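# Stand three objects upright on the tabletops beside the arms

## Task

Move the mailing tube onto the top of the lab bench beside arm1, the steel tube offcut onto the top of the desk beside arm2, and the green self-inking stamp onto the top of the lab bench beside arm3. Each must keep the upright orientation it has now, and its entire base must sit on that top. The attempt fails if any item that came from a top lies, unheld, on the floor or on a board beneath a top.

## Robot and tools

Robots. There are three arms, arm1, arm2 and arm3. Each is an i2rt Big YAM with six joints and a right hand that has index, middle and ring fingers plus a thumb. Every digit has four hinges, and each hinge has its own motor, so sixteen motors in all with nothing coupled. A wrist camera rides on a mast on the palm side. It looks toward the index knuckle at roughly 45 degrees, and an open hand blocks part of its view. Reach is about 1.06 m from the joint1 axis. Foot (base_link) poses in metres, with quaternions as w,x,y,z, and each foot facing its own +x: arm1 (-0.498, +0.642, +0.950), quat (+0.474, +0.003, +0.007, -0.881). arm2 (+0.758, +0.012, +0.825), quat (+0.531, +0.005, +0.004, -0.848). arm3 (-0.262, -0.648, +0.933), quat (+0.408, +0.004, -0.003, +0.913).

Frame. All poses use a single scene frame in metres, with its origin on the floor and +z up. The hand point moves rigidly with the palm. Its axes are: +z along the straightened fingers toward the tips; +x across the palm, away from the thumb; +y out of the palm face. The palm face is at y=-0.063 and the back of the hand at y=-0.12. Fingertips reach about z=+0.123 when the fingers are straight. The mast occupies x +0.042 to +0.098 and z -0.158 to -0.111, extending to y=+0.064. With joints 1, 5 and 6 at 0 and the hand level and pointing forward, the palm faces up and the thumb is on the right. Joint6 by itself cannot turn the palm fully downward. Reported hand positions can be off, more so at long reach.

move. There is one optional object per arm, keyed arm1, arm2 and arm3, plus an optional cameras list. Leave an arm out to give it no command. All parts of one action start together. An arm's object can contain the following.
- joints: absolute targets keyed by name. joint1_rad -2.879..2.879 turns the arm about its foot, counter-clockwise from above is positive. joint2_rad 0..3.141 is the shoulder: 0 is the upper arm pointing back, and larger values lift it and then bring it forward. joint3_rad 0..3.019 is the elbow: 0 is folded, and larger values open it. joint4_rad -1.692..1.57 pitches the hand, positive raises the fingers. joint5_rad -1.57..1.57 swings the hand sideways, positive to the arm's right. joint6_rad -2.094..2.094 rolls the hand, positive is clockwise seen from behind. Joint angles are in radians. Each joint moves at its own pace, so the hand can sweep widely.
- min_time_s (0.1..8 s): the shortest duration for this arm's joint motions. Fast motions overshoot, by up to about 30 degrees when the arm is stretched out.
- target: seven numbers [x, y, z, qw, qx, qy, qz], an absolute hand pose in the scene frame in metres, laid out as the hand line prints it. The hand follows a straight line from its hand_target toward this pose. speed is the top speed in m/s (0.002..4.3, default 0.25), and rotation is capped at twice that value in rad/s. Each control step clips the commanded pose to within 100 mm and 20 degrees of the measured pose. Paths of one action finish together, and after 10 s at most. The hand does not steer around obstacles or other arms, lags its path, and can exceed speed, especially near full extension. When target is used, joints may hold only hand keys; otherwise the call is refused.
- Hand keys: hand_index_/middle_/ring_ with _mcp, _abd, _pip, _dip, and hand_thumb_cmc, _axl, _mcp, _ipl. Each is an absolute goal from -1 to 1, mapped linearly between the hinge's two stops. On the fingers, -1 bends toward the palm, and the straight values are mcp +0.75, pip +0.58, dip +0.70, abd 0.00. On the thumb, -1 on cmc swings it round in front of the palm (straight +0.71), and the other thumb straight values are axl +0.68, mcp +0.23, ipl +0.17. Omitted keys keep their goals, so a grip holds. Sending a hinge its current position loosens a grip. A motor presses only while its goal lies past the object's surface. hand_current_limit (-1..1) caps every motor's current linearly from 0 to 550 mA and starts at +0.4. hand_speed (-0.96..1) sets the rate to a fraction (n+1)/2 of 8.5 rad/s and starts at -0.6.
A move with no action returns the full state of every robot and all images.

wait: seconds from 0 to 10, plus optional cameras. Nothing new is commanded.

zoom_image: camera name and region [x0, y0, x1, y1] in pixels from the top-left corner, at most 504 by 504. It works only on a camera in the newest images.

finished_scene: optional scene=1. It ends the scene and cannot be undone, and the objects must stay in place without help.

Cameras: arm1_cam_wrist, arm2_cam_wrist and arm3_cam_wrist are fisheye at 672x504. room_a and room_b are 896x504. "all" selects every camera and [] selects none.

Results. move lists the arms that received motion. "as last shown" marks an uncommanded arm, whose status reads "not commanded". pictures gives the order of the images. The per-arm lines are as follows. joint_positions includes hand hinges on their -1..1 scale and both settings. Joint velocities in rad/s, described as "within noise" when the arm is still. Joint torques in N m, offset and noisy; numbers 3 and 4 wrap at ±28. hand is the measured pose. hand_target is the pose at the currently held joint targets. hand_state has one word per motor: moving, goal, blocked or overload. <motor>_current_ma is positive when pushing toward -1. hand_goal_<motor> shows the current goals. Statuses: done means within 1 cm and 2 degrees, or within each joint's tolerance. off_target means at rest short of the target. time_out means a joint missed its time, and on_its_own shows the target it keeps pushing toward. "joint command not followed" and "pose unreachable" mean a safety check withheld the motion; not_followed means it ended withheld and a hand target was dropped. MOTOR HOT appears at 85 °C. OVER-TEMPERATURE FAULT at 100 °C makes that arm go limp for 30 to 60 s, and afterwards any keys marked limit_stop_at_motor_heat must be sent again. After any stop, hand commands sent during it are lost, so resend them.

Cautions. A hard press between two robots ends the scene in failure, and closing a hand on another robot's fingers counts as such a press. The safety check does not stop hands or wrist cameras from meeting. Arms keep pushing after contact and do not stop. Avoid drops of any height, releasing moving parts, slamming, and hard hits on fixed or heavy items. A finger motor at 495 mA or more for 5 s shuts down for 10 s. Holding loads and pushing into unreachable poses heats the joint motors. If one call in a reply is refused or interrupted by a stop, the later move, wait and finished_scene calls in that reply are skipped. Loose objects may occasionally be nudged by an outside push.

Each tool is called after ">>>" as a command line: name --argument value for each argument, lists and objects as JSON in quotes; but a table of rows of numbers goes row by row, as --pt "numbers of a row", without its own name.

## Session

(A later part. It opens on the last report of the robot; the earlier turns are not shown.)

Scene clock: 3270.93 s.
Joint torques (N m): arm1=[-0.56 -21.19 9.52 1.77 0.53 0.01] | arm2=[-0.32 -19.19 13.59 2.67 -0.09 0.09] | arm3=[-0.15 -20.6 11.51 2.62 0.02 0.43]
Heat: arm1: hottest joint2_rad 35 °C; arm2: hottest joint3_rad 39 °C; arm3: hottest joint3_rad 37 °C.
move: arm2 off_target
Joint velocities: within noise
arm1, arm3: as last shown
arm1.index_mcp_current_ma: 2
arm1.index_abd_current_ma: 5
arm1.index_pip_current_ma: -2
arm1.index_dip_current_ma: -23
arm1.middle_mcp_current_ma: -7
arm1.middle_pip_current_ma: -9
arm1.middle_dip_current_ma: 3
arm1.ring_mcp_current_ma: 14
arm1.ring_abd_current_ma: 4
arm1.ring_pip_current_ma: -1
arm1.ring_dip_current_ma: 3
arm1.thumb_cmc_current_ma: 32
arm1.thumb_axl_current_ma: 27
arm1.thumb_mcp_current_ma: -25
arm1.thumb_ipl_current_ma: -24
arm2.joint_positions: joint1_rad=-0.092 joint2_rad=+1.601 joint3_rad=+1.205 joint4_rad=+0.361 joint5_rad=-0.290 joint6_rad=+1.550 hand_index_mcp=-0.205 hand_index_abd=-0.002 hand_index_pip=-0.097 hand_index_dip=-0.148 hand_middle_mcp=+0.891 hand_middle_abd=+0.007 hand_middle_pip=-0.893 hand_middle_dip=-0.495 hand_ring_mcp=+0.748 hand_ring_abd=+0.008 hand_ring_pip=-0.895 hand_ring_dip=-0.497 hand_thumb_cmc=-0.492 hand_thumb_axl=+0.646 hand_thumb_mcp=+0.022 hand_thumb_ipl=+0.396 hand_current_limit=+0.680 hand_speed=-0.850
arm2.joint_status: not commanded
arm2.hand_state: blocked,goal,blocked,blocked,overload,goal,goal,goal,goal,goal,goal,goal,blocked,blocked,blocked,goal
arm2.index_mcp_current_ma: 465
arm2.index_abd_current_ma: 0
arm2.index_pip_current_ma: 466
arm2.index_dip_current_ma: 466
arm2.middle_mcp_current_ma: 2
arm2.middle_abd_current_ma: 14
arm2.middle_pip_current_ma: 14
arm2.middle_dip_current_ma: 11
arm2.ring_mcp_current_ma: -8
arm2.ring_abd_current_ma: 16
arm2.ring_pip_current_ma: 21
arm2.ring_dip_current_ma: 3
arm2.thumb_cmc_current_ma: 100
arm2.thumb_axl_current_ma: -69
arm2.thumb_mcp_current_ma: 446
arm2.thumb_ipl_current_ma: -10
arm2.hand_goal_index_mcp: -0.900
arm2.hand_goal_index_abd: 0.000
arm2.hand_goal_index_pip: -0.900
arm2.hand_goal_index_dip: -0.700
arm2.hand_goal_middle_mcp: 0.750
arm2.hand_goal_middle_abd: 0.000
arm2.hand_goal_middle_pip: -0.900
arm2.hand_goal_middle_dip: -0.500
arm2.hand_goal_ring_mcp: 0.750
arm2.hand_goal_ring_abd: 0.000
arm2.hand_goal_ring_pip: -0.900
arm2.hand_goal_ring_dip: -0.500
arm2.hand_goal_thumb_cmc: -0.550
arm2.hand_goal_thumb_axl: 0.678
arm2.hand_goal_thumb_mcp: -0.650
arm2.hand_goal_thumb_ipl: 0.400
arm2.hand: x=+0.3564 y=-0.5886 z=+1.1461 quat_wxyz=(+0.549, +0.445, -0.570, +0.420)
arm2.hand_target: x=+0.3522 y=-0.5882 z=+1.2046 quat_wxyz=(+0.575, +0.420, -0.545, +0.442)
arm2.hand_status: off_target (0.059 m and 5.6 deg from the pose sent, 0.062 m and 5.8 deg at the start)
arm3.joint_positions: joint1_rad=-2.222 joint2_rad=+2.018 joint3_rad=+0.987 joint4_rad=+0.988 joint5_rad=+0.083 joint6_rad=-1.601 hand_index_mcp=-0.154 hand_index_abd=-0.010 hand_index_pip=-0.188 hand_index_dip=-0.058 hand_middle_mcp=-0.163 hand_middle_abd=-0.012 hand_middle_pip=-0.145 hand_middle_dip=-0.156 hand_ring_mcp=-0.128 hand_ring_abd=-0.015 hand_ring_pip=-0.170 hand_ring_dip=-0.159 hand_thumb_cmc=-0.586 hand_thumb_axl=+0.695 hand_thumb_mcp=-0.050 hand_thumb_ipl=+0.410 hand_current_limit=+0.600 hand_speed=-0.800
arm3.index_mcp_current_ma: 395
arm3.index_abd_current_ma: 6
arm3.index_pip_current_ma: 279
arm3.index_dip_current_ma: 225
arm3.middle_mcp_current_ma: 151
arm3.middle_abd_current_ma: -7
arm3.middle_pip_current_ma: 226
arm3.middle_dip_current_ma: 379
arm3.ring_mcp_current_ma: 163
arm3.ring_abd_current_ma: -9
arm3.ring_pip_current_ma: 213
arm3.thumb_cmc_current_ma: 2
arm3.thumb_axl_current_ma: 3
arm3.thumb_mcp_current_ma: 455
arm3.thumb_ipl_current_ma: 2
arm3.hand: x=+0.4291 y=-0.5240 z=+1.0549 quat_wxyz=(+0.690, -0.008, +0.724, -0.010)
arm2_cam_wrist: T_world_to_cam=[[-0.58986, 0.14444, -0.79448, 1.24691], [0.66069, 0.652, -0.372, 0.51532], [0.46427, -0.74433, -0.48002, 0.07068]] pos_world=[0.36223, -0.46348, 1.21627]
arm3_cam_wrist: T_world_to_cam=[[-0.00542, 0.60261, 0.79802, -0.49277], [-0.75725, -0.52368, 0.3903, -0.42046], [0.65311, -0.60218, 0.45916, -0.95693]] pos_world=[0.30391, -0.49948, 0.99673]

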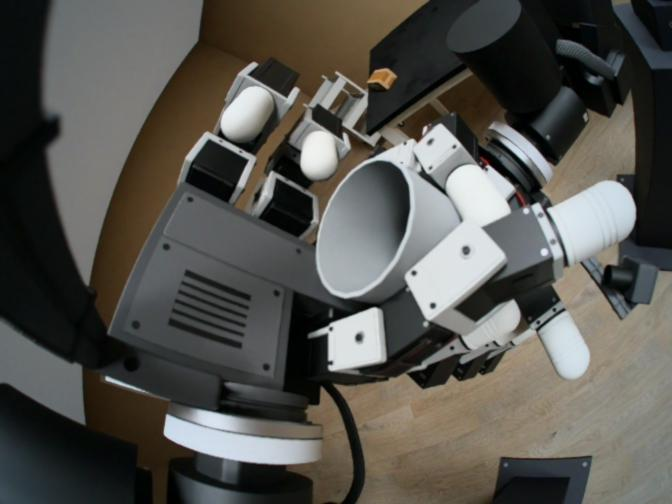

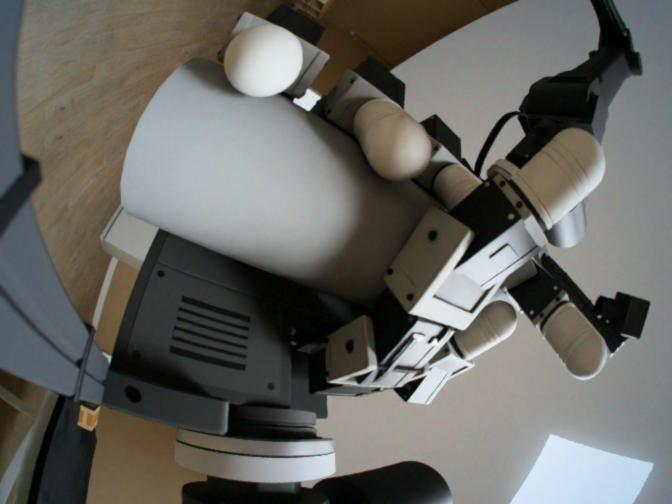

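>>> move --arm3 '{"target": [0.4380, -0.5215, 1.078, 0.7133, 0.0, 0.7009, 0.0], "speed": 0.03}' --cameras '["arm2_cam_wrist", "arm3_cam_wrist"]'

Scene clock: 3278.67 s.
Joint torques (N m): arm1=[-0.56 -21.13 9.52 1.78 0.53 0.02] | arm2=[-0.5 -19.37 13.55 2.7 -0.1 0.11] | arm3=[-0.5 -18.84 8.65 3.38 -0.09 0.47]
Heat: arm1: hottest joint2_rad 35 °C; arm2: hottest joint3_rad 40 °C; arm3: hottest joint3_rad 37 °C.
move: arm3 off_target
Joint velocities: within noise
arm1.joint_positions: joint1_rad=-0.789 joint2_rad=+2.379 joint3_rad=+1.472 joint4_rad=+0.498 joint5_rad=+0.408 joint6_rad=+1.738 hand_index_mcp=+0.380 hand_index_abd=+0.004 hand_index_pip=+0.162 hand_index_dip=+0.588 hand_middle_mcp=+0.996 hand_middle_abd=+0.011 hand_middle_pip=+0.571 hand_middle_dip=+0.697 hand_ring_mcp=+0.995 hand_ring_abd=+0.010 hand_ring_pip=+0.571 hand_ring_dip=+0.690 hand_thumb_cmc=-0.324 hand_thumb_axl=+0.700 hand_thumb_mcp=+0.052 hand_thumb_ipl=+0.266 hand_current_limit=+0.400 hand_speed=-0.900
arm1.joint_status: not commanded
arm1.hand_state: goal,goal,goal,goal,goal,goal,goal,goal,goal,goal,goal,goal,blocked,blocked,blocked,goal
arm1.index_mcp_current_ma: -5
arm1.index_abd_current_ma: 13
arm1.index_pip_current_ma: 8
arm1.index_dip_current_ma: -22
arm1.middle_mcp_current_ma: -7
arm1.middle_abd_current_ma: 16
arm1.middle_pip_current_ma: -13
arm1.middle_dip_current_ma: -1
arm1.ring_mcp_current_ma: 11
arm1.ring_abd_current_ma: 15
arm1.ring_pip_current_ma: -3
arm1.ring_dip_current_ma: -11
arm1.thumb_cmc_current_ma: 23
arm1.thumb_axl_current_ma: 35
arm1.thumb_mcp_current_ma: -29
arm1.thumb_ipl_current_ma: -27
arm1.hand_goal_index_mcp: 0.380
arm1.hand_goal_index_abd: 0.000
arm1.hand_goal_index_pip: 0.170
arm1.hand_goal_index_dip: 0.600
arm1.hand_goal_middle_mcp: 1.000
arm1.hand_goal_middle_abd: 0.000
arm1.hand_goal_middle_pip: 0.578
arm1.hand_goal_middle_dip: 0.696
arm1.hand_goal_ring_mcp: 1.000
arm1.hand_goal_ring_abd: 0.000
arm1.hand_goal_ring_pip: 0.578
arm1.hand_goal_ring_dip: 0.696
arm1.hand_goal_thumb_cmc: -0.350
arm1.hand_goal_thumb_axl: 0.678
arm1.hand_goal_thumb_mcp: 0.080
arm1.hand_goal_thumb_ipl: 0.280
arm1.hand: x=-1.2601 y=+0.6354 z=+0.8786 quat_wxyz=(+0.560, -0.094, -0.819, -0.075)
arm1.hand_target: x=-1.2723 y=+0.6331 z=+0.8852 quat_wxyz=(+0.569, -0.101, -0.813, -0.071)
arm1.hand_status: not commanded
arm2: as last shown
arm2.joint_positions: joint1_rad=-0.092 joint2_rad=+1.601 joint3_rad=+1.205 joint4_rad=+0.361 joint5_rad=-0.290 joint6_rad=+1.550 hand_index_mcp=-0.205 hand_index_abd=+0.000 hand_index_pip=-0.097 hand_index_dip=-0.150 hand_middle_mcp=+0.891 hand_middle_abd=+0.007 hand_middle_pip=-0.893 hand_middle_dip=-0.495 hand_ring_mcp=+0.748 hand_ring_abd=+0.008 hand_ring_pip=-0.895 hand_ring_dip=-0.497 hand_thumb_cmc=-0.491 hand_thumb_axl=+0.646 hand_thumb_mcp=+0.019 hand_thumb_ipl=+0.396 hand_current_limit=+0.680 hand_speed=-0.850
arm2.index_mcp_current_ma: 464
arm2.index_abd_current_ma: -4
arm2.index_pip_current_ma: 460
arm2.index_dip_current_ma: 463
arm2.middle_mcp_current_ma: -10
arm2.middle_abd_current_ma: 8
arm2.middle_pip_current_ma: 19
arm2.middle_dip_current_ma: 12
arm2.ring_mcp_current_ma: -6
arm2.ring_abd_current_ma: 10
arm2.ring_pip_current_ma: 15
arm2.thumb_cmc_current_ma: 87
arm2.thumb_axl_current_ma: -75
arm2.thumb_mcp_current_ma: 454
arm2.thumb_ipl_current_ma: -3
arm2.hand: x=+0.3564 y=-0.5886 z=+1.1460 quat_wxyz=(+0.549, +0.445, -0.570, +0.420)
arm3.joint_positions: joint1_rad=-2.222 joint2_rad=+2.022 joint3_rad=+0.987 joint4_rad=+0.993 joint5_rad=+0.083 joint6_rad=-1.601 hand_index_mcp=-0.154 hand_index_abd=-0.010 hand_index_pip=-0.188 hand_index_dip=-0.058 hand_middle_mcp=-0.163 hand_middle_abd=-0.012 hand_middle_pip=-0.145 hand_middle_dip=-0.156 hand_ring_mcp=-0.128 hand_ring_abd=-0.015 hand_ring_pip=-0.170 hand_ring_dip=-0.159 hand_thumb_cmc=-0.585 hand_thumb_axl=+0.695 hand_thumb_mcp=-0.050 hand_thumb_ipl=+0.410 hand_current_limit=+0.600 hand_speed=-0.800
arm3.joint_status: not commanded
arm3.hand_state: blocked,goal,blocked,blocked,blocked,goal,blocked,blocked,blocked,goal,blocked,blocked,blocked,goal,blocked,goal
arm3.index_mcp_current_ma: 386
arm3.index_abd_current_ma: 18
arm3.index_pip_current_ma: 290
arm3.index_dip_current_ma: 210
arm3.middle_mcp_current_ma: 141
arm3.middle_abd_current_ma: -12
arm3.middle_pip_current_ma: 224
arm3.middle_dip_current_ma: 397
arm3.ring_mcp_current_ma: 140
arm3.ring_abd_current_ma: 7
arm3.ring_pip_current_ma: 212
arm3.ring_dip_current_ma: 393
arm3.thumb_cmc_current_ma: -5
arm3.thumb_axl_current_ma: 6
arm3.thumb_mcp_current_ma: 436
arm3.thumb_ipl_current_ma: 12
arm3.hand_goal_index_mcp: -0.750
arm3.hand_goal_index_abd: 0.000
arm3.hand_goal_index_pip: -0.700
arm3.hand_goal_index_dip: -0.500
arm3.hand_goal_middle_mcp: -0.500
arm3.hand_goal_middle_abd: 0.000
arm3.hand_goal_middle_pip: -0.600
arm3.hand_goal_middle_dip: -0.800
arm3.hand_goal_ring_mcp: -0.450
arm3.hand_goal_ring_abd: 0.000
arm3.hand_goal_ring_pip: -0.600
arm3.hand_goal_ring_dip: -0.800
arm3.hand_goal_thumb_cmc: -0.550
arm3.hand_goal_thumb_axl: 0.678
arm3.hand_goal_thumb_mcp: -0.600
arm3.hand_goal_thumb_ipl: 0.400
arm3.hand: x=+0.4291 y=-0.5240 z=+1.0538 quat_wxyz=(+0.690, -0.008, +0.723, -0.010)
arm3.hand_target: x=+0.4369 y=-0.5217 z=+1.0779 quat_wxyz=(+0.713, +0.000, +0.701, +0.000)
arm3.hand_status: off_target (0.026 m and 4.0 deg from the pose sent, 0.025 m and 4.0 deg at the start)
arm2_cam_wrist: T_world_to_cam=[[-0.58958, 0.14437, -0.7947, 1.24697], [0.66083, 0.65196, -0.37183, 0.515], [0.46443, -0.74438, -0.47979, 0.07026]] pos_world=[0.36223, -0.46348, 1.21617]
arm3_cam_wrist: T_world_to_cam=[[-0.00633, 0.60257, 0.79804, -0.4915], [-0.75772, -0.52367, 0.3894, -0.41891], [0.65255, -0.60223, 0.45989, -0.95691]] pos_world=[0.30391, -0.49948, 0.99543]

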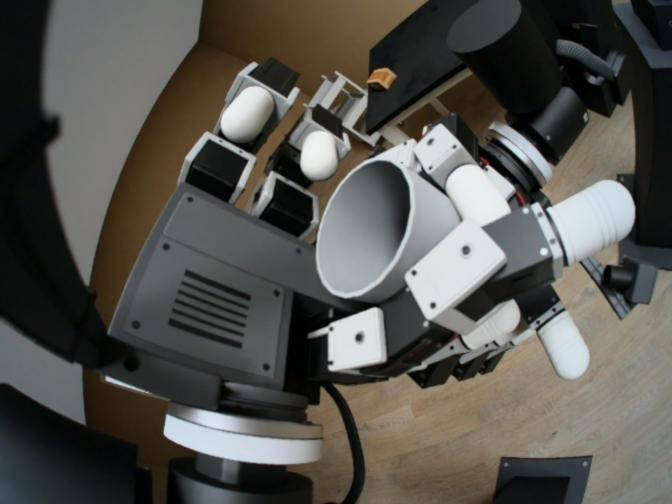

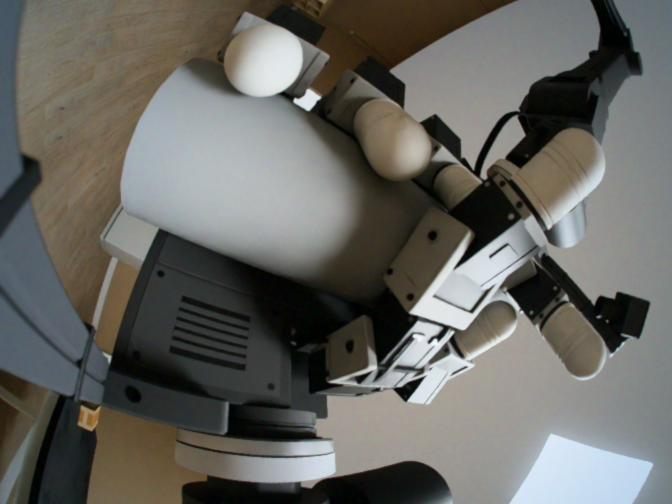

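>>> move --arm3 '{"target": [0.4340, -0.5220, 1.063, 0.7071, 0.0, 0.7071, 0.0], "speed": 0.03}' --cameras '["arm2_cam_wrist", "arm3_cam_wrist"]'

Scene clock: 3281.50 s.
Joint torques (N m): arm1=[-0.62 -21.13 9.52 1.78 0.53 0.02] | arm2=[-0.67 -19.19 13.53 2.71 -0.11 0.03] | arm3=[-0.44 -17.85 7.68 3.12 -0.07 0.47]
Heat: arm1: hottest joint2_rad 35 °C; arm2: hottest joint3_rad 40 °C; arm3: hottest joint3_rad 37 °C.
move: arm3 off_target
Joint velocities: within noise
arm1, arm2: as last shown
arm1.index_abd_current_ma: 8
arm1.index_pip_current_ma: 5
arm1.index_dip_current_ma: -14
arm1.middle_mcp_current_ma: -10
arm1.middle_abd_current_ma: 10
arm1.middle_dip_current_ma: 9
arm1.ring_mcp_current_ma: -4
arm1.ring_abd_current_ma: 12
arm1.ring_pip_current_ma: 4
arm1.ring_dip_current_ma: 13
arm1.thumb_cmc_current_ma: 22
arm1.thumb_axl_current_ma: 25
arm1.thumb_mcp_current_ma: -32
arm1.thumb_ipl_current_ma: -16
arm2.joint_positions: joint1_rad=-0.094 joint2_rad=+1.601 joint3_rad=+1.205 joint4_rad=+0.361 joint5_rad=-0.290 joint6_rad=+1.557 hand_index_mcp=-0.200 hand_index_abd=+0.004 hand_index_pip=-0.097 hand_index_dip=-0.154 hand_middle_mcp=+0.891 hand_middle_abd=+0.007 hand_middle_pip=-0.893 hand_middle_dip=-0.495 hand_ring_mcp=+0.748 hand_ring_abd=+0.008 hand_ring_pip=-0.895 hand_ring_dip=-0.497 hand_thumb_cmc=-0.489 hand_thumb_axl=+0.645 hand_thumb_mcp=+0.009 hand_thumb_ipl=+0.396 hand_current_limit=+0.680 hand_speed=-0.850
arm2.index_mcp_current_ma: 468
arm2.index_abd_current_ma: 2
arm2.index_pip_current_ma: 470
arm2.index_dip_current_ma: 461
arm2.middle_mcp_current_ma: 0
arm2.middle_abd_current_ma: 7
arm2.middle_pip_current_ma: 12
arm2.middle_dip_current_ma: 9
arm2.ring_mcp_current_ma: -2
arm2.ring_abd_current_ma: 9
arm2.ring_pip_current_ma: 6
arm2.ring_dip_current_ma: 11
arm2.thumb_cmc_current_ma: 88
arm2.thumb_axl_current_ma: -72
arm2.thumb_mcp_current_ma: 462
arm2.thumb_ipl_current_ma: -16
arm2.hand: x=+0.3559 y=-0.5882 z=+1.1455 quat_wxyz=(+0.547, +0.443, -0.572, +0.422)
arm2.hand_target: x=+0.3521 y=-0.5881 z=+1.2046 quat_wxyz=(+0.575, +0.420, -0.545, +0.442)
arm3.joint_positions: joint1_rad=-2.222 joint2_rad=+2.031 joint3_rad=+0.987 joint4_rad=+1.012 joint5_rad=+0.083 joint6_rad=-1.601 hand_index_mcp=-0.153 hand_index_abd=-0.010 hand_index_pip=-0.188 hand_index_dip=-0.058 hand_middle_mcp=-0.163 hand_middle_abd=-0.012 hand_middle_pip=-0.145 hand_middle_dip=-0.156 hand_ring_mcp=-0.128 hand_ring_abd=-0.015 hand_ring_pip=-0.170 hand_ring_dip=-0.159 hand_thumb_cmc=-0.585 hand_thumb_axl=+0.695 hand_thumb_mcp=-0.050 hand_thumb_ipl=+0.410 hand_current_limit=+0.600 hand_speed=-0.800
arm3.joint_status: not commanded
arm3.hand_state: blocked,goal,blocked,blocked,blocked,goal,blocked,blocked,blocked,goal,blocked,blocked,blocked,goal,blocked,goal
arm3.index_mcp_current_ma: 377
arm3.index_abd_current_ma: -4
arm3.index_pip_current_ma: 280
arm3.index_dip_current_ma: 223
arm3.middle_mcp_current_ma: 151
arm3.middle_abd_current_ma: -6
arm3.middle_pip_current_ma: 226
arm3.middle_dip_current_ma: 399
arm3.ring_mcp_current_ma: 164
arm3.ring_abd_current_ma: 2
arm3.ring_pip_current_ma: 210
arm3.ring_dip_current_ma: 381
arm3.thumb_cmc_current_ma: 1
arm3.thumb_axl_current_ma: 13
arm3.thumb_mcp_current_ma: 452
arm3.thumb_ipl_current_ma: -2
arm3.hand_goal_index_mcp: -0.750
arm3.hand_goal_index_abd: 0.000
arm3.hand_goal_index_pip: -0.700
arm3.hand_goal_index_dip: -0.500
arm3.hand_goal_middle_mcp: -0.500
arm3.hand_goal_middle_abd: 0.000
arm3.hand_goal_middle_pip: -0.600
arm3.hand_goal_middle_dip: -0.800
arm3.hand_goal_ring_mcp: -0.450
arm3.hand_goal_ring_abd: 0.000
arm3.hand_goal_ring_pip: -0.600
arm3.hand_goal_ring_dip: -0.800
arm3.hand_goal_thumb_cmc: -0.550
arm3.hand_goal_thumb_axl: 0.678
arm3.hand_goal_thumb_mcp: -0.600
arm3.hand_goal_thumb_ipl: 0.400
arm3.hand: x=+0.4288 y=-0.5240 z=+1.0526 quat_wxyz=(+0.694, -0.007, +0.720, -0.010)
arm3.hand_target: x=+0.4336 y=-0.5221 z=+1.0631 quat_wxyz=(+0.707, +0.000, +0.707, +0.000)
arm3.hand_status: off_target (0.012 m and 2.5 deg from the pose sent, 0.011 m and 3.0 deg at the start)
arm2_cam_wrist: T_world_to_cam=[[-0.58435, 0.14391, -0.79864, 1.24852], [0.66412, 0.65037, -0.36873, 0.50925], [0.46635, -0.74586, -0.47562, 0.06423]] pos_world=[0.36142, -0.46297, 1.21544]
arm3_cam_wrist: T_world_to_cam=[[-0.01444, 0.60161, 0.79866, -0.48819], [-0.76168, -0.52409, 0.38101, -0.40832], [0.64779, -0.60283, 0.4658, -0.96062]] pos_world=[0.30422, -0.49938, 0.99293]

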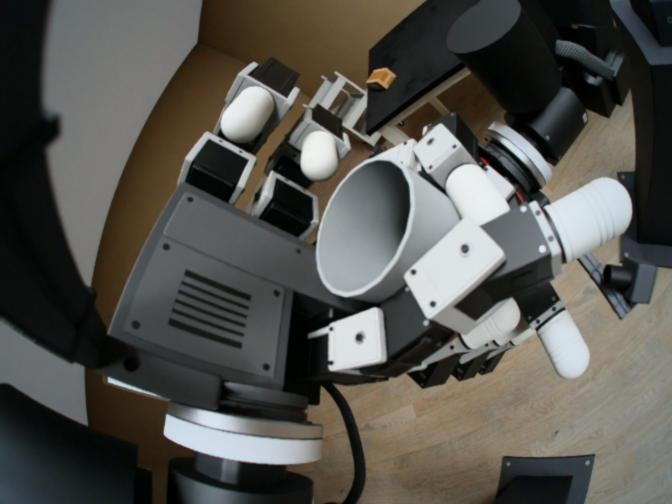

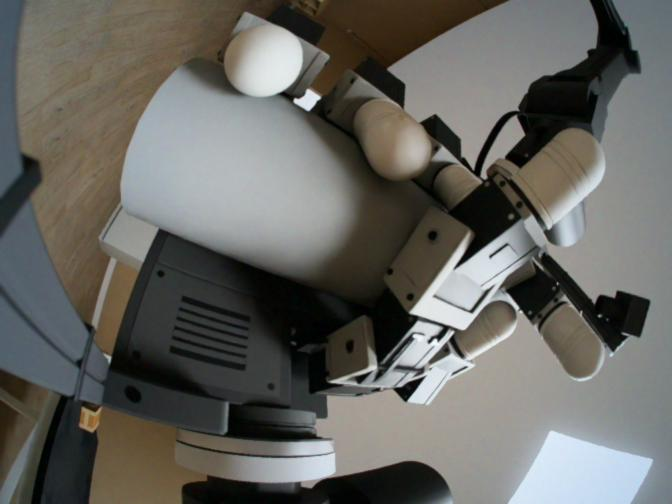

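>>> move --arm3 '{"joints": {"hand_index_mcp": -0.2, "hand_index_pip": -0.22, "hand_index_dip": -0.08, "hand_middle_mcp": -0.18, "hand_middle_pip": -0.17, "hand_middle_dip": -0.2, "hand_ring_mcp": -0.15, "hand_ring_pip": -0.2, "hand_ring_dip": -0.2, "hand_thumb_mcp": -0.1, "hand_speed": -0.9}}' --cameras '["arm2_cam_wrist", "arm3_cam_wrist"]'

Scene clock: 3286.67 s.
Joint torques (N m): arm1=[-0.56 -21.19 9.52 1.78 0.53 0.01] | arm2=[-0.62 -19.25 13.52 2.69 -0.13 -0.03] | arm3=[-0.38 -17.79 7.69 3.12 -0.05 0.44]
Heat: arm1: hottest joint2_rad 35 °C; arm2: hottest joint3_rad 41 °C; arm3: hottest joint3_rad 36 °C.
move: arm3 off_target
Joint velocities: within noise
arm1, arm2: as last shown
arm1.index_mcp_current_ma: -1
arm1.index_abd_current_ma: 14
arm1.index_pip_current_ma: -1
arm1.index_dip_current_ma: -7
arm1.middle_mcp_current_ma: -4
arm1.middle_abd_current_ma: 11
arm1.middle_pip_current_ma: -7
arm1.middle_dip_current_ma: 4
arm1.ring_mcp_current_ma: 0
arm1.ring_abd_current_ma: 16
arm1.ring_pip_current_ma: -5
arm1.ring_dip_current_ma: 4
arm1.thumb_cmc_current_ma: 36
arm1.thumb_axl_current_ma: 22
arm1.thumb_mcp_current_ma: -35
arm1.thumb_ipl_current_ma: -28
arm2.joint_positions: joint1_rad=-0.094 joint2_rad=+1.601 joint3_rad=+1.205 joint4_rad=+0.361 joint5_rad=-0.289 joint6_rad=+1.562 hand_index_mcp=-0.200 hand_index_abd=+0.008 hand_index_pip=-0.098 hand_index_dip=-0.154 hand_middle_mcp=+0.891 hand_middle_abd=+0.007 hand_middle_pip=-0.893 hand_middle_dip=-0.495 hand_ring_mcp=+0.748 hand_ring_abd=+0.008 hand_ring_pip=-0.895 hand_ring_dip=-0.497 hand_thumb_cmc=-0.489 hand_thumb_axl=+0.643 hand_thumb_mcp=+0.003 hand_thumb_ipl=+0.396 hand_current_limit=+0.680 hand_speed=-0.850
arm2.index_mcp_current_ma: 477
arm2.index_abd_current_ma: 9
arm2.index_dip_current_ma: 467
arm2.middle_mcp_current_ma: -10
arm2.middle_abd_current_ma: 11
arm2.middle_pip_current_ma: 16
arm2.middle_dip_current_ma: 2
arm2.ring_mcp_current_ma: -4
arm2.ring_abd_current_ma: 18
arm2.ring_pip_current_ma: 7
arm2.ring_dip_current_ma: 15
arm2.thumb_cmc_current_ma: 90
arm2.thumb_axl_current_ma: -89
arm2.thumb_mcp_current_ma: 464
arm2.thumb_ipl_current_ma: -5
arm2.hand: x=+0.3554 y=-0.5877 z=+1.1450 quat_wxyz=(+0.547, +0.440, -0.573, +0.423)
arm2.hand_target: x=+0.3520 y=-0.5880 z=+1.2046 quat_wxyz=(+0.575, +0.420, -0.545, +0.442)
arm3.joint_positions: joint1_rad=-2.222 joint2_rad=+2.032 joint3_rad=+0.987 joint4_rad=+1.013 joint5_rad=+0.082 joint6_rad=-1.598 hand_index_mcp=-0.147 hand_index_abd=-0.010 hand_index_pip=-0.180 hand_index_dip=-0.069 hand_middle_mcp=-0.140 hand_middle_abd=-0.016 hand_middle_pip=-0.120 hand_middle_dip=-0.203 hand_ring_mcp=-0.102 hand_ring_abd=-0.017 hand_ring_pip=-0.147 hand_ring_dip=-0.203 hand_thumb_cmc=-0.586 hand_thumb_axl=+0.694 hand_thumb_mcp=-0.052 hand_thumb_ipl=+0.410 hand_current_limit=+0.600 hand_speed=-0.900
arm3.joint_status: hand_index_mcp off_target (ended at -0.147, target -0.200); hand_index_pip off_target (ended at -0.180, target -0.220); hand_middle_mcp off_target (ended at -0.140, target -0.180); hand_middle_pip off_target (ended at -0.120, target -0.170); hand_ring_mcp off_target (ended at -0.102, target -0.150); hand_ring_pip off_target (ended at -0.147, target -0.200); hand_thumb_mcp off_target (ended at -0.052, target -0.100); the others done
arm3.hand_state: blocked,goal,blocked,goal,blocked,goal,blocked,goal,blocked,goal,blocked,goal,blocked,goal,blocked,goal
arm3.index_mcp_current_ma: -3
arm3.index_abd_current_ma: 6
arm3.index_pip_current_ma: 16
arm3.index_dip_current_ma: -2
arm3.middle_mcp_current_ma: 11
arm3.middle_abd_current_ma: -8
arm3.middle_pip_current_ma: -2
arm3.middle_dip_current_ma: -6
arm3.ring_mcp_current_ma: 15
arm3.ring_abd_current_ma: 11
arm3.ring_pip_current_ma: -8
arm3.ring_dip_current_ma: -12
arm3.thumb_cmc_current_ma: 10
arm3.thumb_axl_current_ma: 18
arm3.thumb_mcp_current_ma: 25
arm3.thumb_ipl_current_ma: -10
arm3.hand_goal_index_mcp: -0.200
arm3.hand_goal_index_abd: 0.000
arm3.hand_goal_index_pip: -0.220
arm3.hand_goal_index_dip: -0.080
arm3.hand_goal_middle_mcp: -0.180
arm3.hand_goal_middle_abd: 0.000
arm3.hand_goal_middle_pip: -0.170
arm3.hand_goal_middle_dip: -0.200
arm3.hand_goal_ring_mcp: -0.150
arm3.hand_goal_ring_abd: 0.000
arm3.hand_goal_ring_pip: -0.200
arm3.hand_goal_ring_dip: -0.200
arm3.hand_goal_thumb_cmc: -0.550
arm3.hand_goal_thumb_axl: 0.678
arm3.hand_goal_thumb_mcp: -0.100
arm3.hand_goal_thumb_ipl: 0.400
arm3.hand: x=+0.4287 y=-0.5240 z=+1.0525 quat_wxyz=(+0.694, -0.006, +0.720, -0.009)
arm3.hand_target: x=+0.4336 y=-0.5221 z=+1.0631 quat_wxyz=(+0.707, +0.000, +0.707, +0.000)
arm3.hand_status: not commanded
arm2_cam_wrist: T_world_to_cam=[[-0.58002, 0.14411, -0.80175, 1.25], [0.66735, 0.64847, -0.36623, 0.50405], [0.46714, -0.74747, -0.4723, 0.05958]] pos_world=[0.36082, -0.46246, 1.21493]
arm3_cam_wrist: T_world_to_cam=[[-0.0146, 0.59887, 0.80071, -0.49169], [-0.76161, -0.52553, 0.37916, -0.40722], [0.64787, -0.6043, 0.46378, -0.95936]] pos_world=[0.30422, -0.49928, 0.99304]

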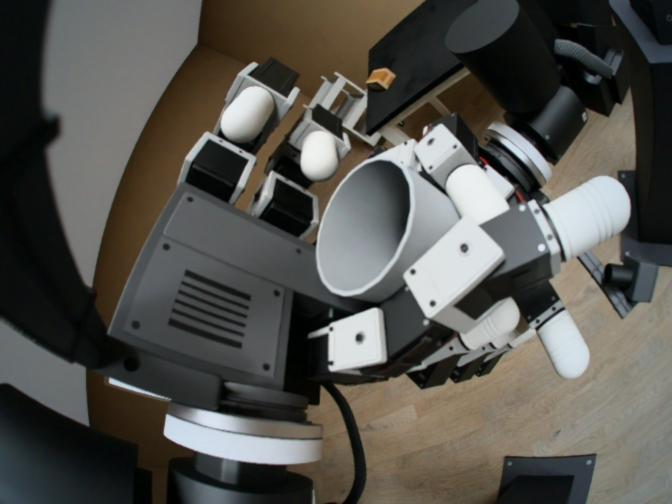

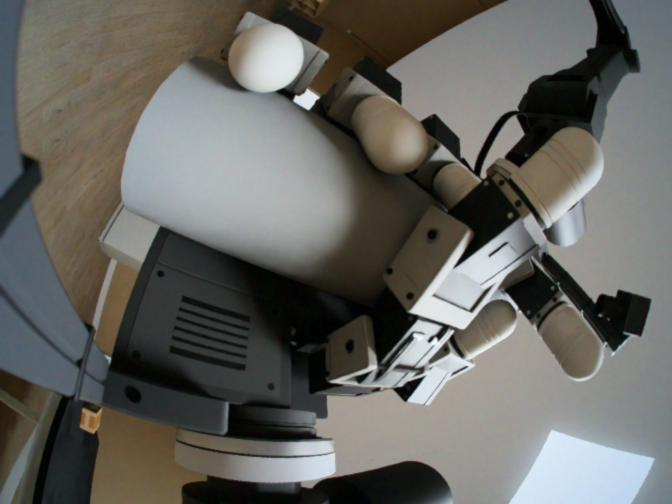

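>>> move --arm3 '{"joints": {"hand_index_mcp": -0.08, "hand_index_pip": -0.15, "hand_index_dip": -0.03, "hand_middle_mcp": -0.08, "hand_middle_pip": -0.1, "hand_middle_dip": -0.15, "hand_ring_mcp": -0.04, "hand_ring_pip": -0.12, "hand_ring_dip": -0.15, "hand_thumb_mcp": 0.0, "hand_speed": -0.93}}' --cameras '["arm2_cam_wrist", "arm3_cam_wrist"]'

Scene clock: 3290.67 s.
Joint torques (N m): arm1=[-0.56 -21.13 9.52 1.78 0.53 0.01] | arm2=[-0.21 -19.31 13.53 2.71 -0.14 -0.18] | arm3=[-0.44 -17.9 7.65 3.11 -0.05 0.41]
Heat: arm1: hottest joint2_rad 35 °C; arm2: hottest joint3_rad 41 °C; arm3: hottest joint3_rad 36 °C.
move: arm3 done
Joint velocities: within noise
arm1, arm2: as last shown
arm1.index_mcp_current_ma: -6
arm1.index_abd_current_ma: 4
arm1.index_pip_current_ma: -3
arm1.index_dip_current_ma: -20
arm1.middle_mcp_current_ma: -16
arm1.middle_abd_current_ma: 14
arm1.middle_pip_current_ma: -23
arm1.middle_dip_current_ma: -5
arm1.ring_mcp_current_ma: 6
arm1.ring_abd_current_ma: 13
arm1.ring_pip_current_ma: -15
arm1.ring_dip_current_ma: 11
arm1.thumb_cmc_current_ma: 30
arm1.thumb_axl_current_ma: 27
arm1.thumb_mcp_current_ma: -26
arm1.thumb_ipl_current_ma: -26
arm2.joint_positions: joint1_rad=-0.095 joint2_rad=+1.601 joint3_rad=+1.205 joint4_rad=+0.361 joint5_rad=-0.289 joint6_rad=+1.576 hand_index_mcp=-0.196 hand_index_abd=+0.039 hand_index_pip=-0.098 hand_index_dip=-0.173 hand_middle_mcp=+0.891 hand_middle_abd=+0.007 hand_middle_pip=-0.893 hand_middle_dip=-0.495 hand_ring_mcp=+0.748 hand_ring_abd=+0.008 hand_ring_pip=-0.895 hand_ring_dip=-0.497 hand_thumb_cmc=-0.489 hand_thumb_axl=+0.652 hand_thumb_mcp=-0.020 hand_thumb_ipl=+0.397 hand_current_limit=+0.680 hand_speed=-0.850
arm2.hand_state: blocked,blocked,blocked,blocked,overload,goal,goal,goal,goal,goal,goal,goal,blocked,blocked,blocked,goal
arm2.index_mcp_current_ma: 469
arm2.index_abd_current_ma: 36
arm2.index_pip_current_ma: 464
arm2.index_dip_current_ma: 452
arm2.middle_mcp_current_ma: -5
arm2.middle_abd_current_ma: 5
arm2.middle_pip_current_ma: 22
arm2.middle_dip_current_ma: 0
arm2.ring_mcp_current_ma: -8
arm2.ring_abd_current_ma: 15
arm2.ring_pip_current_ma: 14
arm2.ring_dip_current_ma: 12
arm2.thumb_cmc_current_ma: 88
arm2.thumb_axl_current_ma: -75
arm2.thumb_mcp_current_ma: 454
arm2.on_its_own: hand_thumb_mcp moved -0.023 toward your old target -0.650
arm2.hand: x=+0.3553 y=-0.5875 z=+1.1438 quat_wxyz=(+0.544, +0.436, -0.576, +0.426)
arm2.hand_target: x=+0.3522 y=-0.5881 z=+1.2046 quat_wxyz=(+0.575, +0.420, -0.545, +0.442)
arm3.joint_positions: joint1_rad=-2.222 joint2_rad=+2.032 joint3_rad=+0.987 joint4_rad=+1.013 joint5_rad=+0.082 joint6_rad=-1.594 hand_index_mcp=-0.089 hand_index_abd=-0.010 hand_index_pip=-0.158 hand_index_dip=-0.045 hand_middle_mcp=-0.090 hand_middle_abd=-0.016 hand_middle_pip=-0.110 hand_middle_dip=-0.159 hand_ring_mcp=-0.028 hand_ring_abd=-0.017 hand_ring_pip=-0.123 hand_ring_dip=-0.156 hand_thumb_cmc=-0.586 hand_thumb_axl=+0.683 hand_thumb_mcp=-0.013 hand_thumb_ipl=+0.409 hand_current_limit=+0.600 hand_speed=-0.930
arm3.joint_status: all done
arm3.hand_state: goal,goal,goal,goal,goal,goal,goal,goal,goal,goal,goal,goal,blocked,goal,goal,goal
arm3.index_mcp_current_ma: 1
arm3.index_abd_current_ma: 1
arm3.index_pip_current_ma: -2
arm3.index_dip_current_ma: -14
arm3.middle_mcp_current_ma: -15
arm3.middle_abd_current_ma: -14
arm3.middle_pip_current_ma: 1
arm3.middle_dip_current_ma: 1
arm3.ring_mcp_current_ma: 10
arm3.ring_abd_current_ma: -4
arm3.ring_pip_current_ma: -11
arm3.ring_dip_current_ma: -2
arm3.thumb_cmc_current_ma: -3
arm3.thumb_axl_current_ma: 0
arm3.thumb_mcp_current_ma: -1
arm3.thumb_ipl_current_ma: -4
arm3.hand_goal_index_mcp: -0.080
arm3.hand_goal_index_abd: 0.000
arm3.hand_goal_index_pip: -0.150
arm3.hand_goal_index_dip: -0.030
arm3.hand_goal_middle_mcp: -0.080
arm3.hand_goal_middle_abd: 0.000
arm3.hand_goal_middle_pip: -0.100
arm3.hand_goal_middle_dip: -0.150
arm3.hand_goal_ring_mcp: -0.040
arm3.hand_goal_ring_abd: 0.000
arm3.hand_goal_ring_pip: -0.120
arm3.hand_goal_ring_dip: -0.150
arm3.hand_goal_thumb_cmc: -0.550
arm3.hand_goal_thumb_axl: 0.678
arm3.hand_goal_thumb_mcp: 0.000
arm3.hand_goal_thumb_ipl: 0.400
arm3.hand: x=+0.4287 y=-0.5240 z=+1.0528 quat_wxyz=(+0.694, -0.005, +0.720, -0.007)
arm3.hand_target: x=+0.4336 y=-0.5221 z=+1.0631 quat_wxyz=(+0.707, +0.000, +0.707, +0.000)
arm3.hand_status: not commanded
arm2_cam_wrist: T_world_to_cam=[[-0.56876, 0.14198, -0.81016, 1.25328], [0.67322, 0.64625, -0.35936, 0.49219], [0.47254, -0.7498, -0.46314, 0.04544]] pos_world=[0.35999, -0.46195, 1.21328]
arm3_cam_wrist: T_world_to_cam=[[-0.0145, 0.5961, 0.80278, -0.49553], [-0.76169, -0.52672, 0.37735, -0.406], [0.64778, -0.606, 0.46168, -0.95812]] pos_world=[0.30422, -0.49908, 0.99335]

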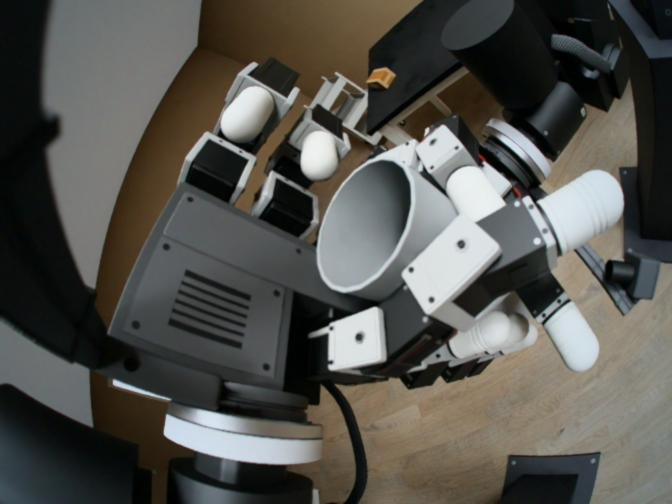

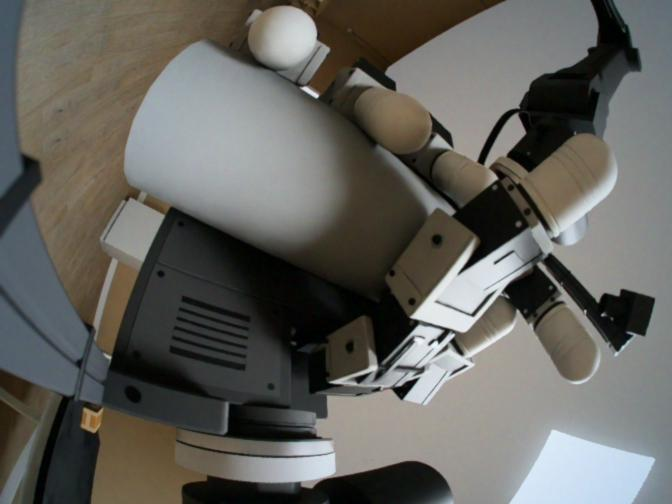

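>>> move --arm3 '{"target": [0.4330, -0.5240, 1.045, 0.7071, 0.0, 0.7071, 0.0], "speed": 0.03, "joints": {"hand_index_mcp": 0.1, "hand_index_pip": 0.0, "hand_index_dip": 0.1, "hand_middle_mcp": 0.1, "hand_middle_pip": 0.0, "hand_middle_dip": 0.0, "hand_ring_mcp": 0.1, "hand_ring_pip": 0.0, "hand_ring_dip": 0.0, "hand_thumb_mcp": 0.15, "hand_speed": -0.9}}' --cameras '["arm2_cam_wrist", "arm3_cam_wrist"]'

Scene clock: 3297.77 s.
Joint torques (N m): arm1=[-0.62 -21.13 9.54 1.78 0.53 0.02] | arm2=[-0.62 -19.08 13.53 2.73 -0.11 -0.31] | arm3=[-0.85 -17.85 7.54 3.17 -0.14 0.37]
Heat: arm1: hottest joint2_rad 35 °C; arm2: hottest joint3_rad 42 °C; arm3: hottest joint3_rad 36 °C.
move: arm3 off_target
Joint velocities: within noise
arm1, arm2: as last shown
arm1.index_mcp_current_ma: 2
arm1.index_abd_current_ma: 11
arm1.index_pip_current_ma: -4
arm1.index_dip_current_ma: -5
arm1.middle_mcp_current_ma: -11
arm1.middle_abd_current_ma: 28
arm1.middle_pip_current_ma: -13
arm1.middle_dip_current_ma: 2
arm1.ring_mcp_current_ma: 16
arm1.ring_abd_current_ma: 9
arm1.ring_pip_current_ma: -4
arm1.ring_dip_current_ma: -8
arm1.thumb_cmc_current_ma: 17
arm1.thumb_axl_current_ma: 31
arm1.thumb_mcp_current_ma: -33
arm1.thumb_ipl_current_ma: -12
arm2.joint_positions: joint1_rad=-0.095 joint2_rad=+1.601 joint3_rad=+1.205 joint4_rad=+0.361 joint5_rad=-0.289 joint6_rad=+1.590 hand_index_mcp=-0.172 hand_index_abd=+0.051 hand_index_pip=-0.098 hand_index_dip=-0.220 hand_middle_mcp=+0.891 hand_middle_abd=+0.007 hand_middle_pip=-0.893 hand_middle_dip=-0.495 hand_ring_mcp=+0.748 hand_ring_abd=+0.008 hand_ring_pip=-0.895 hand_ring_dip=-0.497 hand_thumb_cmc=-0.501 hand_thumb_axl=+0.690 hand_thumb_mcp=-0.053 hand_thumb_ipl=+0.397 hand_current_limit=+0.680 hand_speed=-0.850
arm2.hand_state: blocked,blocked,blocked,blocked,overload,goal,goal,goal,goal,goal,goal,goal,blocked,goal,blocked,goal
arm2.index_mcp_current_ma: 466
arm2.index_abd_current_ma: 58
arm2.index_pip_current_ma: 455
arm2.index_dip_current_ma: 465
arm2.middle_mcp_current_ma: 1
arm2.middle_abd_current_ma: 12
arm2.middle_pip_current_ma: 16
arm2.middle_dip_current_ma: 13
arm2.ring_mcp_current_ma: -1
arm2.ring_abd_current_ma: 4
arm2.ring_pip_current_ma: 11
arm2.ring_dip_current_ma: 0
arm2.thumb_cmc_current_ma: 75
arm2.thumb_axl_current_ma: 19
arm2.thumb_mcp_current_ma: 457
arm2.thumb_ipl_current_ma: -14
arm2.on_its_own: hand_index_dip moved -0.047 toward your old target -0.700; hand_thumb_mcp moved -0.033 toward your old target -0.650
arm2.hand: x=+0.3557 y=-0.5876 z=+1.1425 quat_wxyz=(+0.541, +0.432, -0.579, +0.430)
arm3.joint_positions: joint1_rad=-2.222 joint2_rad=+2.071 joint3_rad=+0.987 joint4_rad=+1.054 joint5_rad=+0.081 joint6_rad=-1.593 hand_index_mcp=+0.093 hand_index_abd=-0.010 hand_index_pip=-0.006 hand_index_dip=+0.087 hand_middle_mcp=+0.094 hand_middle_abd=-0.016 hand_middle_pip=-0.012 hand_middle_dip=-0.016 hand_ring_mcp=+0.101 hand_ring_abd=-0.017 hand_ring_pip=-0.008 hand_ring_dip=-0.015 hand_thumb_cmc=-0.586 hand_thumb_axl=+0.683 hand_thumb_mcp=+0.137 hand_thumb_ipl=+0.409 hand_current_limit=+0.600 hand_speed=-0.900
arm3.joint_status: all done
arm3.hand_state: goal,goal,goal,goal,goal,goal,goal,goal,goal,goal,goal,goal,blocked,goal,goal,goal
arm3.index_mcp_current_ma: -24
arm3.index_abd_current_ma: 9
arm3.index_pip_current_ma: 8
arm3.index_dip_current_ma: -13
arm3.middle_mcp_current_ma: 2
arm3.middle_abd_current_ma: -6
arm3.middle_pip_current_ma: -2
arm3.middle_dip_current_ma: -7
arm3.ring_mcp_current_ma: 11
arm3.ring_abd_current_ma: -5
arm3.ring_pip_current_ma: -6
arm3.ring_dip_current_ma: -3
arm3.thumb_cmc_current_ma: -5
arm3.thumb_axl_current_ma: 1
arm3.thumb_mcp_current_ma: 9
arm3.thumb_ipl_current_ma: -3
arm3.hand_goal_index_mcp: 0.100
arm3.hand_goal_index_abd: 0.000
arm3.hand_goal_index_pip: 0.000
arm3.hand_goal_index_dip: 0.100
arm3.hand_goal_middle_mcp: 0.100
arm3.hand_goal_middle_abd: 0.000
arm3.hand_goal_middle_pip: 0.000
arm3.hand_goal_middle_dip: 0.000
arm3.hand_goal_ring_mcp: 0.100
arm3.hand_goal_ring_abd: 0.000
arm3.hand_goal_ring_pip: 0.000
arm3.hand_goal_ring_dip: 0.000
arm3.hand_goal_thumb_cmc: -0.550
arm3.hand_goal_thumb_axl: 0.678
arm3.hand_goal_thumb_mcp: 0.150
arm3.hand_goal_thumb_ipl: 0.400
arm3.hand: x=+0.4273 y=-0.5238 z=+1.0366 quat_wxyz=(+0.695, -0.005, +0.719, -0.006)
arm3.hand_target: x=+0.4327 y=-0.5241 z=+1.0450 quat_wxyz=(+0.707, +0.000, +0.707, +0.000)
arm3.hand_status: off_target (0.010 m and 2.2 deg from the pose sent, 0.009 m and 2.3 deg at the start)
arm2_cam_wrist: T_world_to_cam=[[-0.55755, 0.13929, -0.81837, 1.25632], [0.67804, 0.6452, -0.35212, 0.48089], [0.47896, -0.75121, -0.45418, 0.03118]] pos_world=[0.35947, -0.46185, 1.21163]
arm3_cam_wrist: T_world_to_cam=[[-0.01665, 0.59503, 0.80353, -0.4832], [-0.76146, -0.52838, 0.3755, -0.39982], [0.648, -0.6056, 0.46189, -0.9497]] pos_world=[0.30291, -0.49888, 0.97705]

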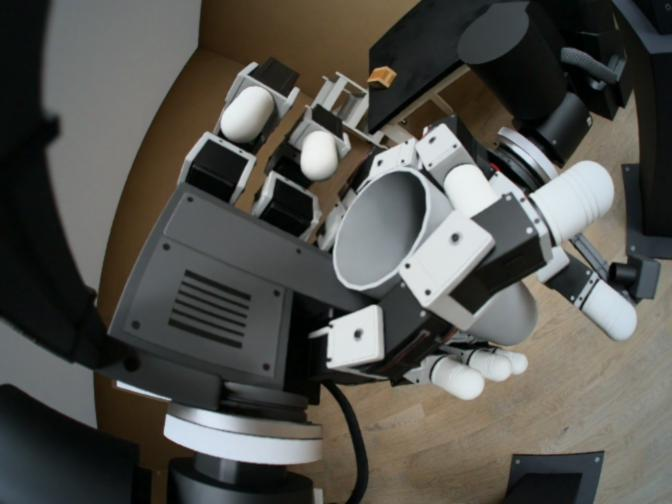

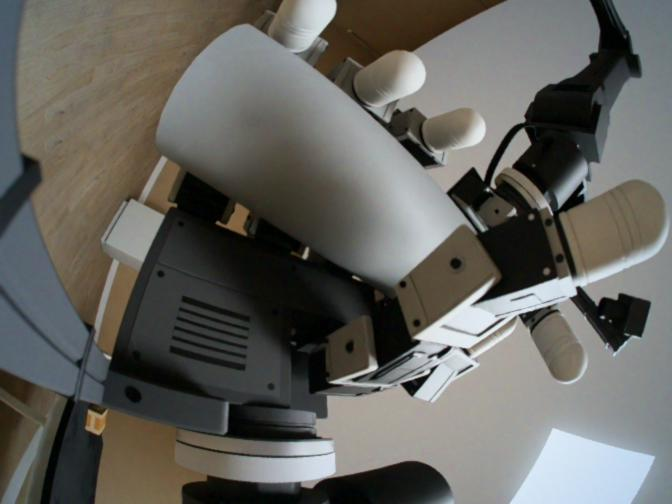

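>>> wait --seconds 0.1 --cameras '["arm2_cam_wrist", "arm3_cam_wrist"]'

Scene clock: 3299.97 s.
Joint torques (N m): arm1=[-0.62 -21.13 9.52 1.77 0.53 0.01] | arm2=[-0.44 -19.31 13.57 2.77 -0.11 -0.3] | arm3=[-0.73 -17.79 7.49 3.12 -0.15 0.37]
Heat: arm1: hottest joint2_rad 35 °C; arm2: hottest joint3_rad 42 °C; arm3: hottest joint3_rad 36 °C.
Joint velocities: within noise
arm1.joint_positions: joint1_rad=-0.789 joint2_rad=+2.379 joint3_rad=+1.472 joint4_rad=+0.498 joint5_rad=+0.408 joint6_rad=+1.738 hand_index_mcp=+0.380 hand_index_abd=+0.004 hand_index_pip=+0.162 hand_index_dip=+0.588 hand_middle_mcp=+0.996 hand_middle_abd=+0.011 hand_middle_pip=+0.571 hand_middle_dip=+0.697 hand_ring_mcp=+0.995 hand_ring_abd=+0.010 hand_ring_pip=+0.571 hand_ring_dip=+0.690 hand_thumb_cmc=-0.324 hand_thumb_axl=+0.700 hand_thumb_mcp=+0.052 hand_thumb_ipl=+0.266 hand_current_limit=+0.400 hand_speed=-0.900
arm1.joint_status: not commanded
arm1.hand_state: goal,goal,goal,goal,goal,goal,goal,goal,goal,goal,goal,goal,blocked,blocked,blocked,goal
arm1.index_mcp_current_ma: -13
arm1.index_abd_current_ma: 14
arm1.index_pip_current_ma: 12
arm1.index_dip_current_ma: -20
arm1.middle_mcp_current_ma: -11
arm1.middle_abd_current_ma: 21
arm1.middle_pip_current_ma: -26
arm1.middle_dip_current_ma: 5
arm1.ring_mcp_current_ma: 2
arm1.ring_abd_current_ma: 8
arm1.ring_pip_current_ma: -12
arm1.ring_dip_current_ma: 6
arm1.thumb_cmc_current_ma: 39
arm1.thumb_axl_current_ma: 23
arm1.thumb_mcp_current_ma: -41
arm1.thumb_ipl_current_ma: -27
arm1.hand_goal_index_mcp: 0.380
arm1.hand_goal_index_abd: 0.000
arm1.hand_goal_index_pip: 0.170
arm1.hand_goal_index_dip: 0.600
arm1.hand_goal_middle_mcp: 1.000
arm1.hand_goal_middle_abd: 0.000
arm1.hand_goal_middle_pip: 0.578
arm1.hand_goal_middle_dip: 0.696
arm1.hand_goal_ring_mcp: 1.000
arm1.hand_goal_ring_abd: 0.000
arm1.hand_goal_ring_pip: 0.578
arm1.hand_goal_ring_dip: 0.696
arm1.hand_goal_thumb_cmc: -0.350
arm1.hand_goal_thumb_axl: 0.678
arm1.hand_goal_thumb_mcp: 0.080
arm1.hand_goal_thumb_ipl: 0.280
arm1.hand: x=-1.2601 y=+0.6354 z=+0.8786 quat_wxyz=(+0.560, -0.094, -0.819, -0.075)
arm1.hand_target: x=-1.2723 y=+0.6331 z=+0.8852 quat_wxyz=(+0.569, -0.101, -0.813, -0.071)
arm1.hand_status: not commanded
arm2.joint_positions: joint1_rad=-0.095 joint2_rad=+1.601 joint3_rad=+1.205 joint4_rad=+0.361 joint5_rad=-0.289 joint6_rad=+1.590 hand_index_mcp=-0.172 hand_index_abd=+0.051 hand_index_pip=-0.098 hand_index_dip=-0.220 hand_middle_mcp=+0.891 hand_middle_abd=+0.007 hand_middle_pip=-0.893 hand_middle_dip=-0.495 hand_ring_mcp=+0.748 hand_ring_abd=+0.008 hand_ring_pip=-0.895 hand_ring_dip=-0.497 hand_thumb_cmc=-0.501 hand_thumb_axl=+0.690 hand_thumb_mcp=-0.053 hand_thumb_ipl=+0.397 hand_current_limit=+0.680 hand_speed=-0.850
arm2.joint_status: not commanded
arm2.hand_state: blocked,blocked,blocked,blocked,overload,goal,goal,goal,goal,goal,goal,goal,blocked,goal,blocked,goal
arm2.index_mcp_current_ma: 464
arm2.index_abd_current_ma: 41
arm2.index_pip_current_ma: 457
arm2.index_dip_current_ma: 465
arm2.middle_mcp_current_ma: -3
arm2.middle_abd_current_ma: 12
arm2.middle_pip_current_ma: 11
arm2.middle_dip_current_ma: 4
arm2.ring_mcp_current_ma: -5
arm2.ring_abd_current_ma: 14
arm2.ring_pip_current_ma: 9
arm2.ring_dip_current_ma: -1
arm2.thumb_cmc_current_ma: 92
arm2.thumb_axl_current_ma: 16
arm2.thumb_mcp_current_ma: 463
arm2.thumb_ipl_current_ma: -8
arm2.hand_goal_index_mcp: -0.900
arm2.hand_goal_index_abd: 0.000
arm2.hand_goal_index_pip: -0.900
arm2.hand_goal_index_dip: -0.700
arm2.hand_goal_middle_mcp: 0.750
arm2.hand_goal_middle_abd: 0.000
arm2.hand_goal_middle_pip: -0.900
arm2.hand_goal_middle_dip: -0.500
arm2.hand_goal_ring_mcp: 0.750
arm2.hand_goal_ring_abd: 0.000
arm2.hand_goal_ring_pip: -0.900
arm2.hand_goal_ring_dip: -0.500
arm2.hand_goal_thumb_cmc: -0.550
arm2.hand_goal_thumb_axl: 0.678
arm2.hand_goal_thumb_mcp: -0.650
arm2.hand_goal_thumb_ipl: 0.400
arm2.hand: x=+0.3557 y=-0.5876 z=+1.1425 quat_wxyz=(+0.541, +0.432, -0.579, +0.430)
arm2.hand_target: x=+0.3522 y=-0.5881 z=+1.2046 quat_wxyz=(+0.575, +0.420, -0.545, +0.442)
arm2.hand_status: not commanded
arm3.joint_positions: joint1_rad=-2.222 joint2_rad=+2.071 joint3_rad=+0.987 joint4_rad=+1.054 joint5_rad=+0.081 joint6_rad=-1.593 hand_index_mcp=+0.093 hand_index_abd=-0.010 hand_index_pip=-0.006 hand_index_dip=+0.087 hand_middle_mcp=+0.094 hand_middle_abd=-0.016 hand_middle_pip=-0.012 hand_middle_dip=-0.016 hand_ring_mcp=+0.101 hand_ring_abd=-0.017 hand_ring_pip=-0.008 hand_ring_dip=-0.015 hand_thumb_cmc=-0.586 hand_thumb_axl=+0.683 hand_thumb_mcp=+0.137 hand_thumb_ipl=+0.409 hand_current_limit=+0.600 hand_speed=-0.900
arm3.joint_status: all done
arm3.hand_state: goal,goal,goal,goal,goal,goal,goal,goal,goal,goal,goal,goal,blocked,goal,goal,goal
arm3.index_mcp_current_ma: -8
arm3.index_abd_current_ma: 4
arm3.index_pip_current_ma: -4
arm3.index_dip_current_ma: -21
arm3.middle_mcp_current_ma: 8
arm3.middle_abd_current_ma: -11
arm3.middle_pip_current_ma: -3
arm3.middle_dip_current_ma: -5
arm3.ring_mcp_current_ma: 14
arm3.ring_abd_current_ma: 6
arm3.ring_pip_current_ma: -6
arm3.ring_dip_current_ma: -16
arm3.thumb_cmc_current_ma: -3
arm3.thumb_axl_current_ma: -4
arm3.thumb_mcp_current_ma: 3
arm3.thumb_ipl_current_ma: 7
arm3.hand_goal_index_mcp: 0.100
arm3.hand_goal_index_abd: 0.000
arm3.hand_goal_index_pip: 0.000
arm3.hand_goal_index_dip: 0.100
arm3.hand_goal_middle_mcp: 0.100
arm3.hand_goal_middle_abd: 0.000
arm3.hand_goal_middle_pip: 0.000
arm3.hand_goal_middle_dip: 0.000
arm3.hand_goal_ring_mcp: 0.100
arm3.hand_goal_ring_abd: 0.000
arm3.hand_goal_ring_pip: 0.000
arm3.hand_goal_ring_dip: 0.000
arm3.hand_goal_thumb_cmc: -0.550
arm3.hand_goal_thumb_axl: 0.678
arm3.hand_goal_thumb_mcp: 0.150
arm3.hand_goal_thumb_ipl: 0.400
arm3.hand: x=+0.4273 y=-0.5238 z=+1.0366 quat_wxyz=(+0.695, -0.005, +0.719, -0.006)
arm3.hand_target: x=+0.4327 y=-0.5241 z=+1.0450 quat_wxyz=(+0.707, +0.000, +0.707, +0.000)
arm3.hand_status: off_target (0.010 m and 2.2 deg from the pose sent, 0.009 m and 2.3 deg at the start)
wait: 0.10 s; at rest from the start
arm2_cam_wrist: T_world_to_cam=[[-0.55755, 0.13929, -0.81837, 1.25632], [0.67804, 0.6452, -0.35212, 0.48089], [0.47896, -0.75121, -0.45418, 0.03118]] pos_world=[0.35947, -0.46185, 1.21163]
arm3_cam_wrist: T_world_to_cam=[[-0.01665, 0.59503, 0.80353, -0.4832], [-0.76146, -0.52838, 0.3755, -0.39982], [0.648, -0.6056, 0.46189, -0.9497]] pos_world=[0.30291, -0.49888, 0.97705]

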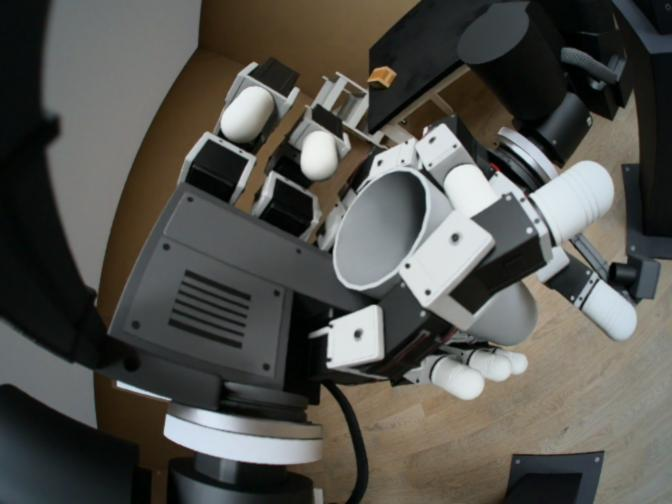

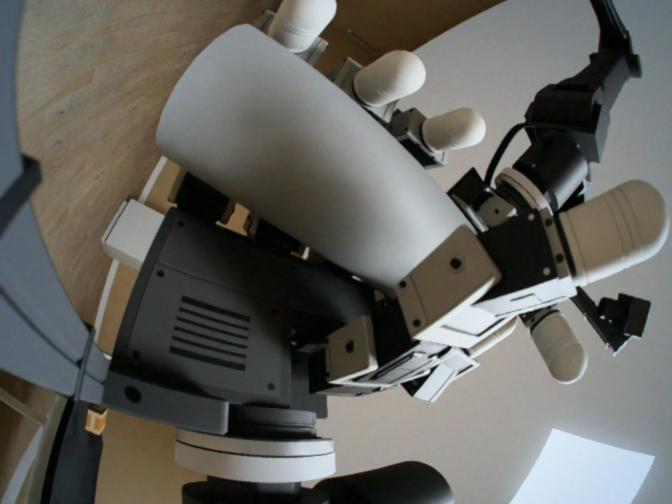

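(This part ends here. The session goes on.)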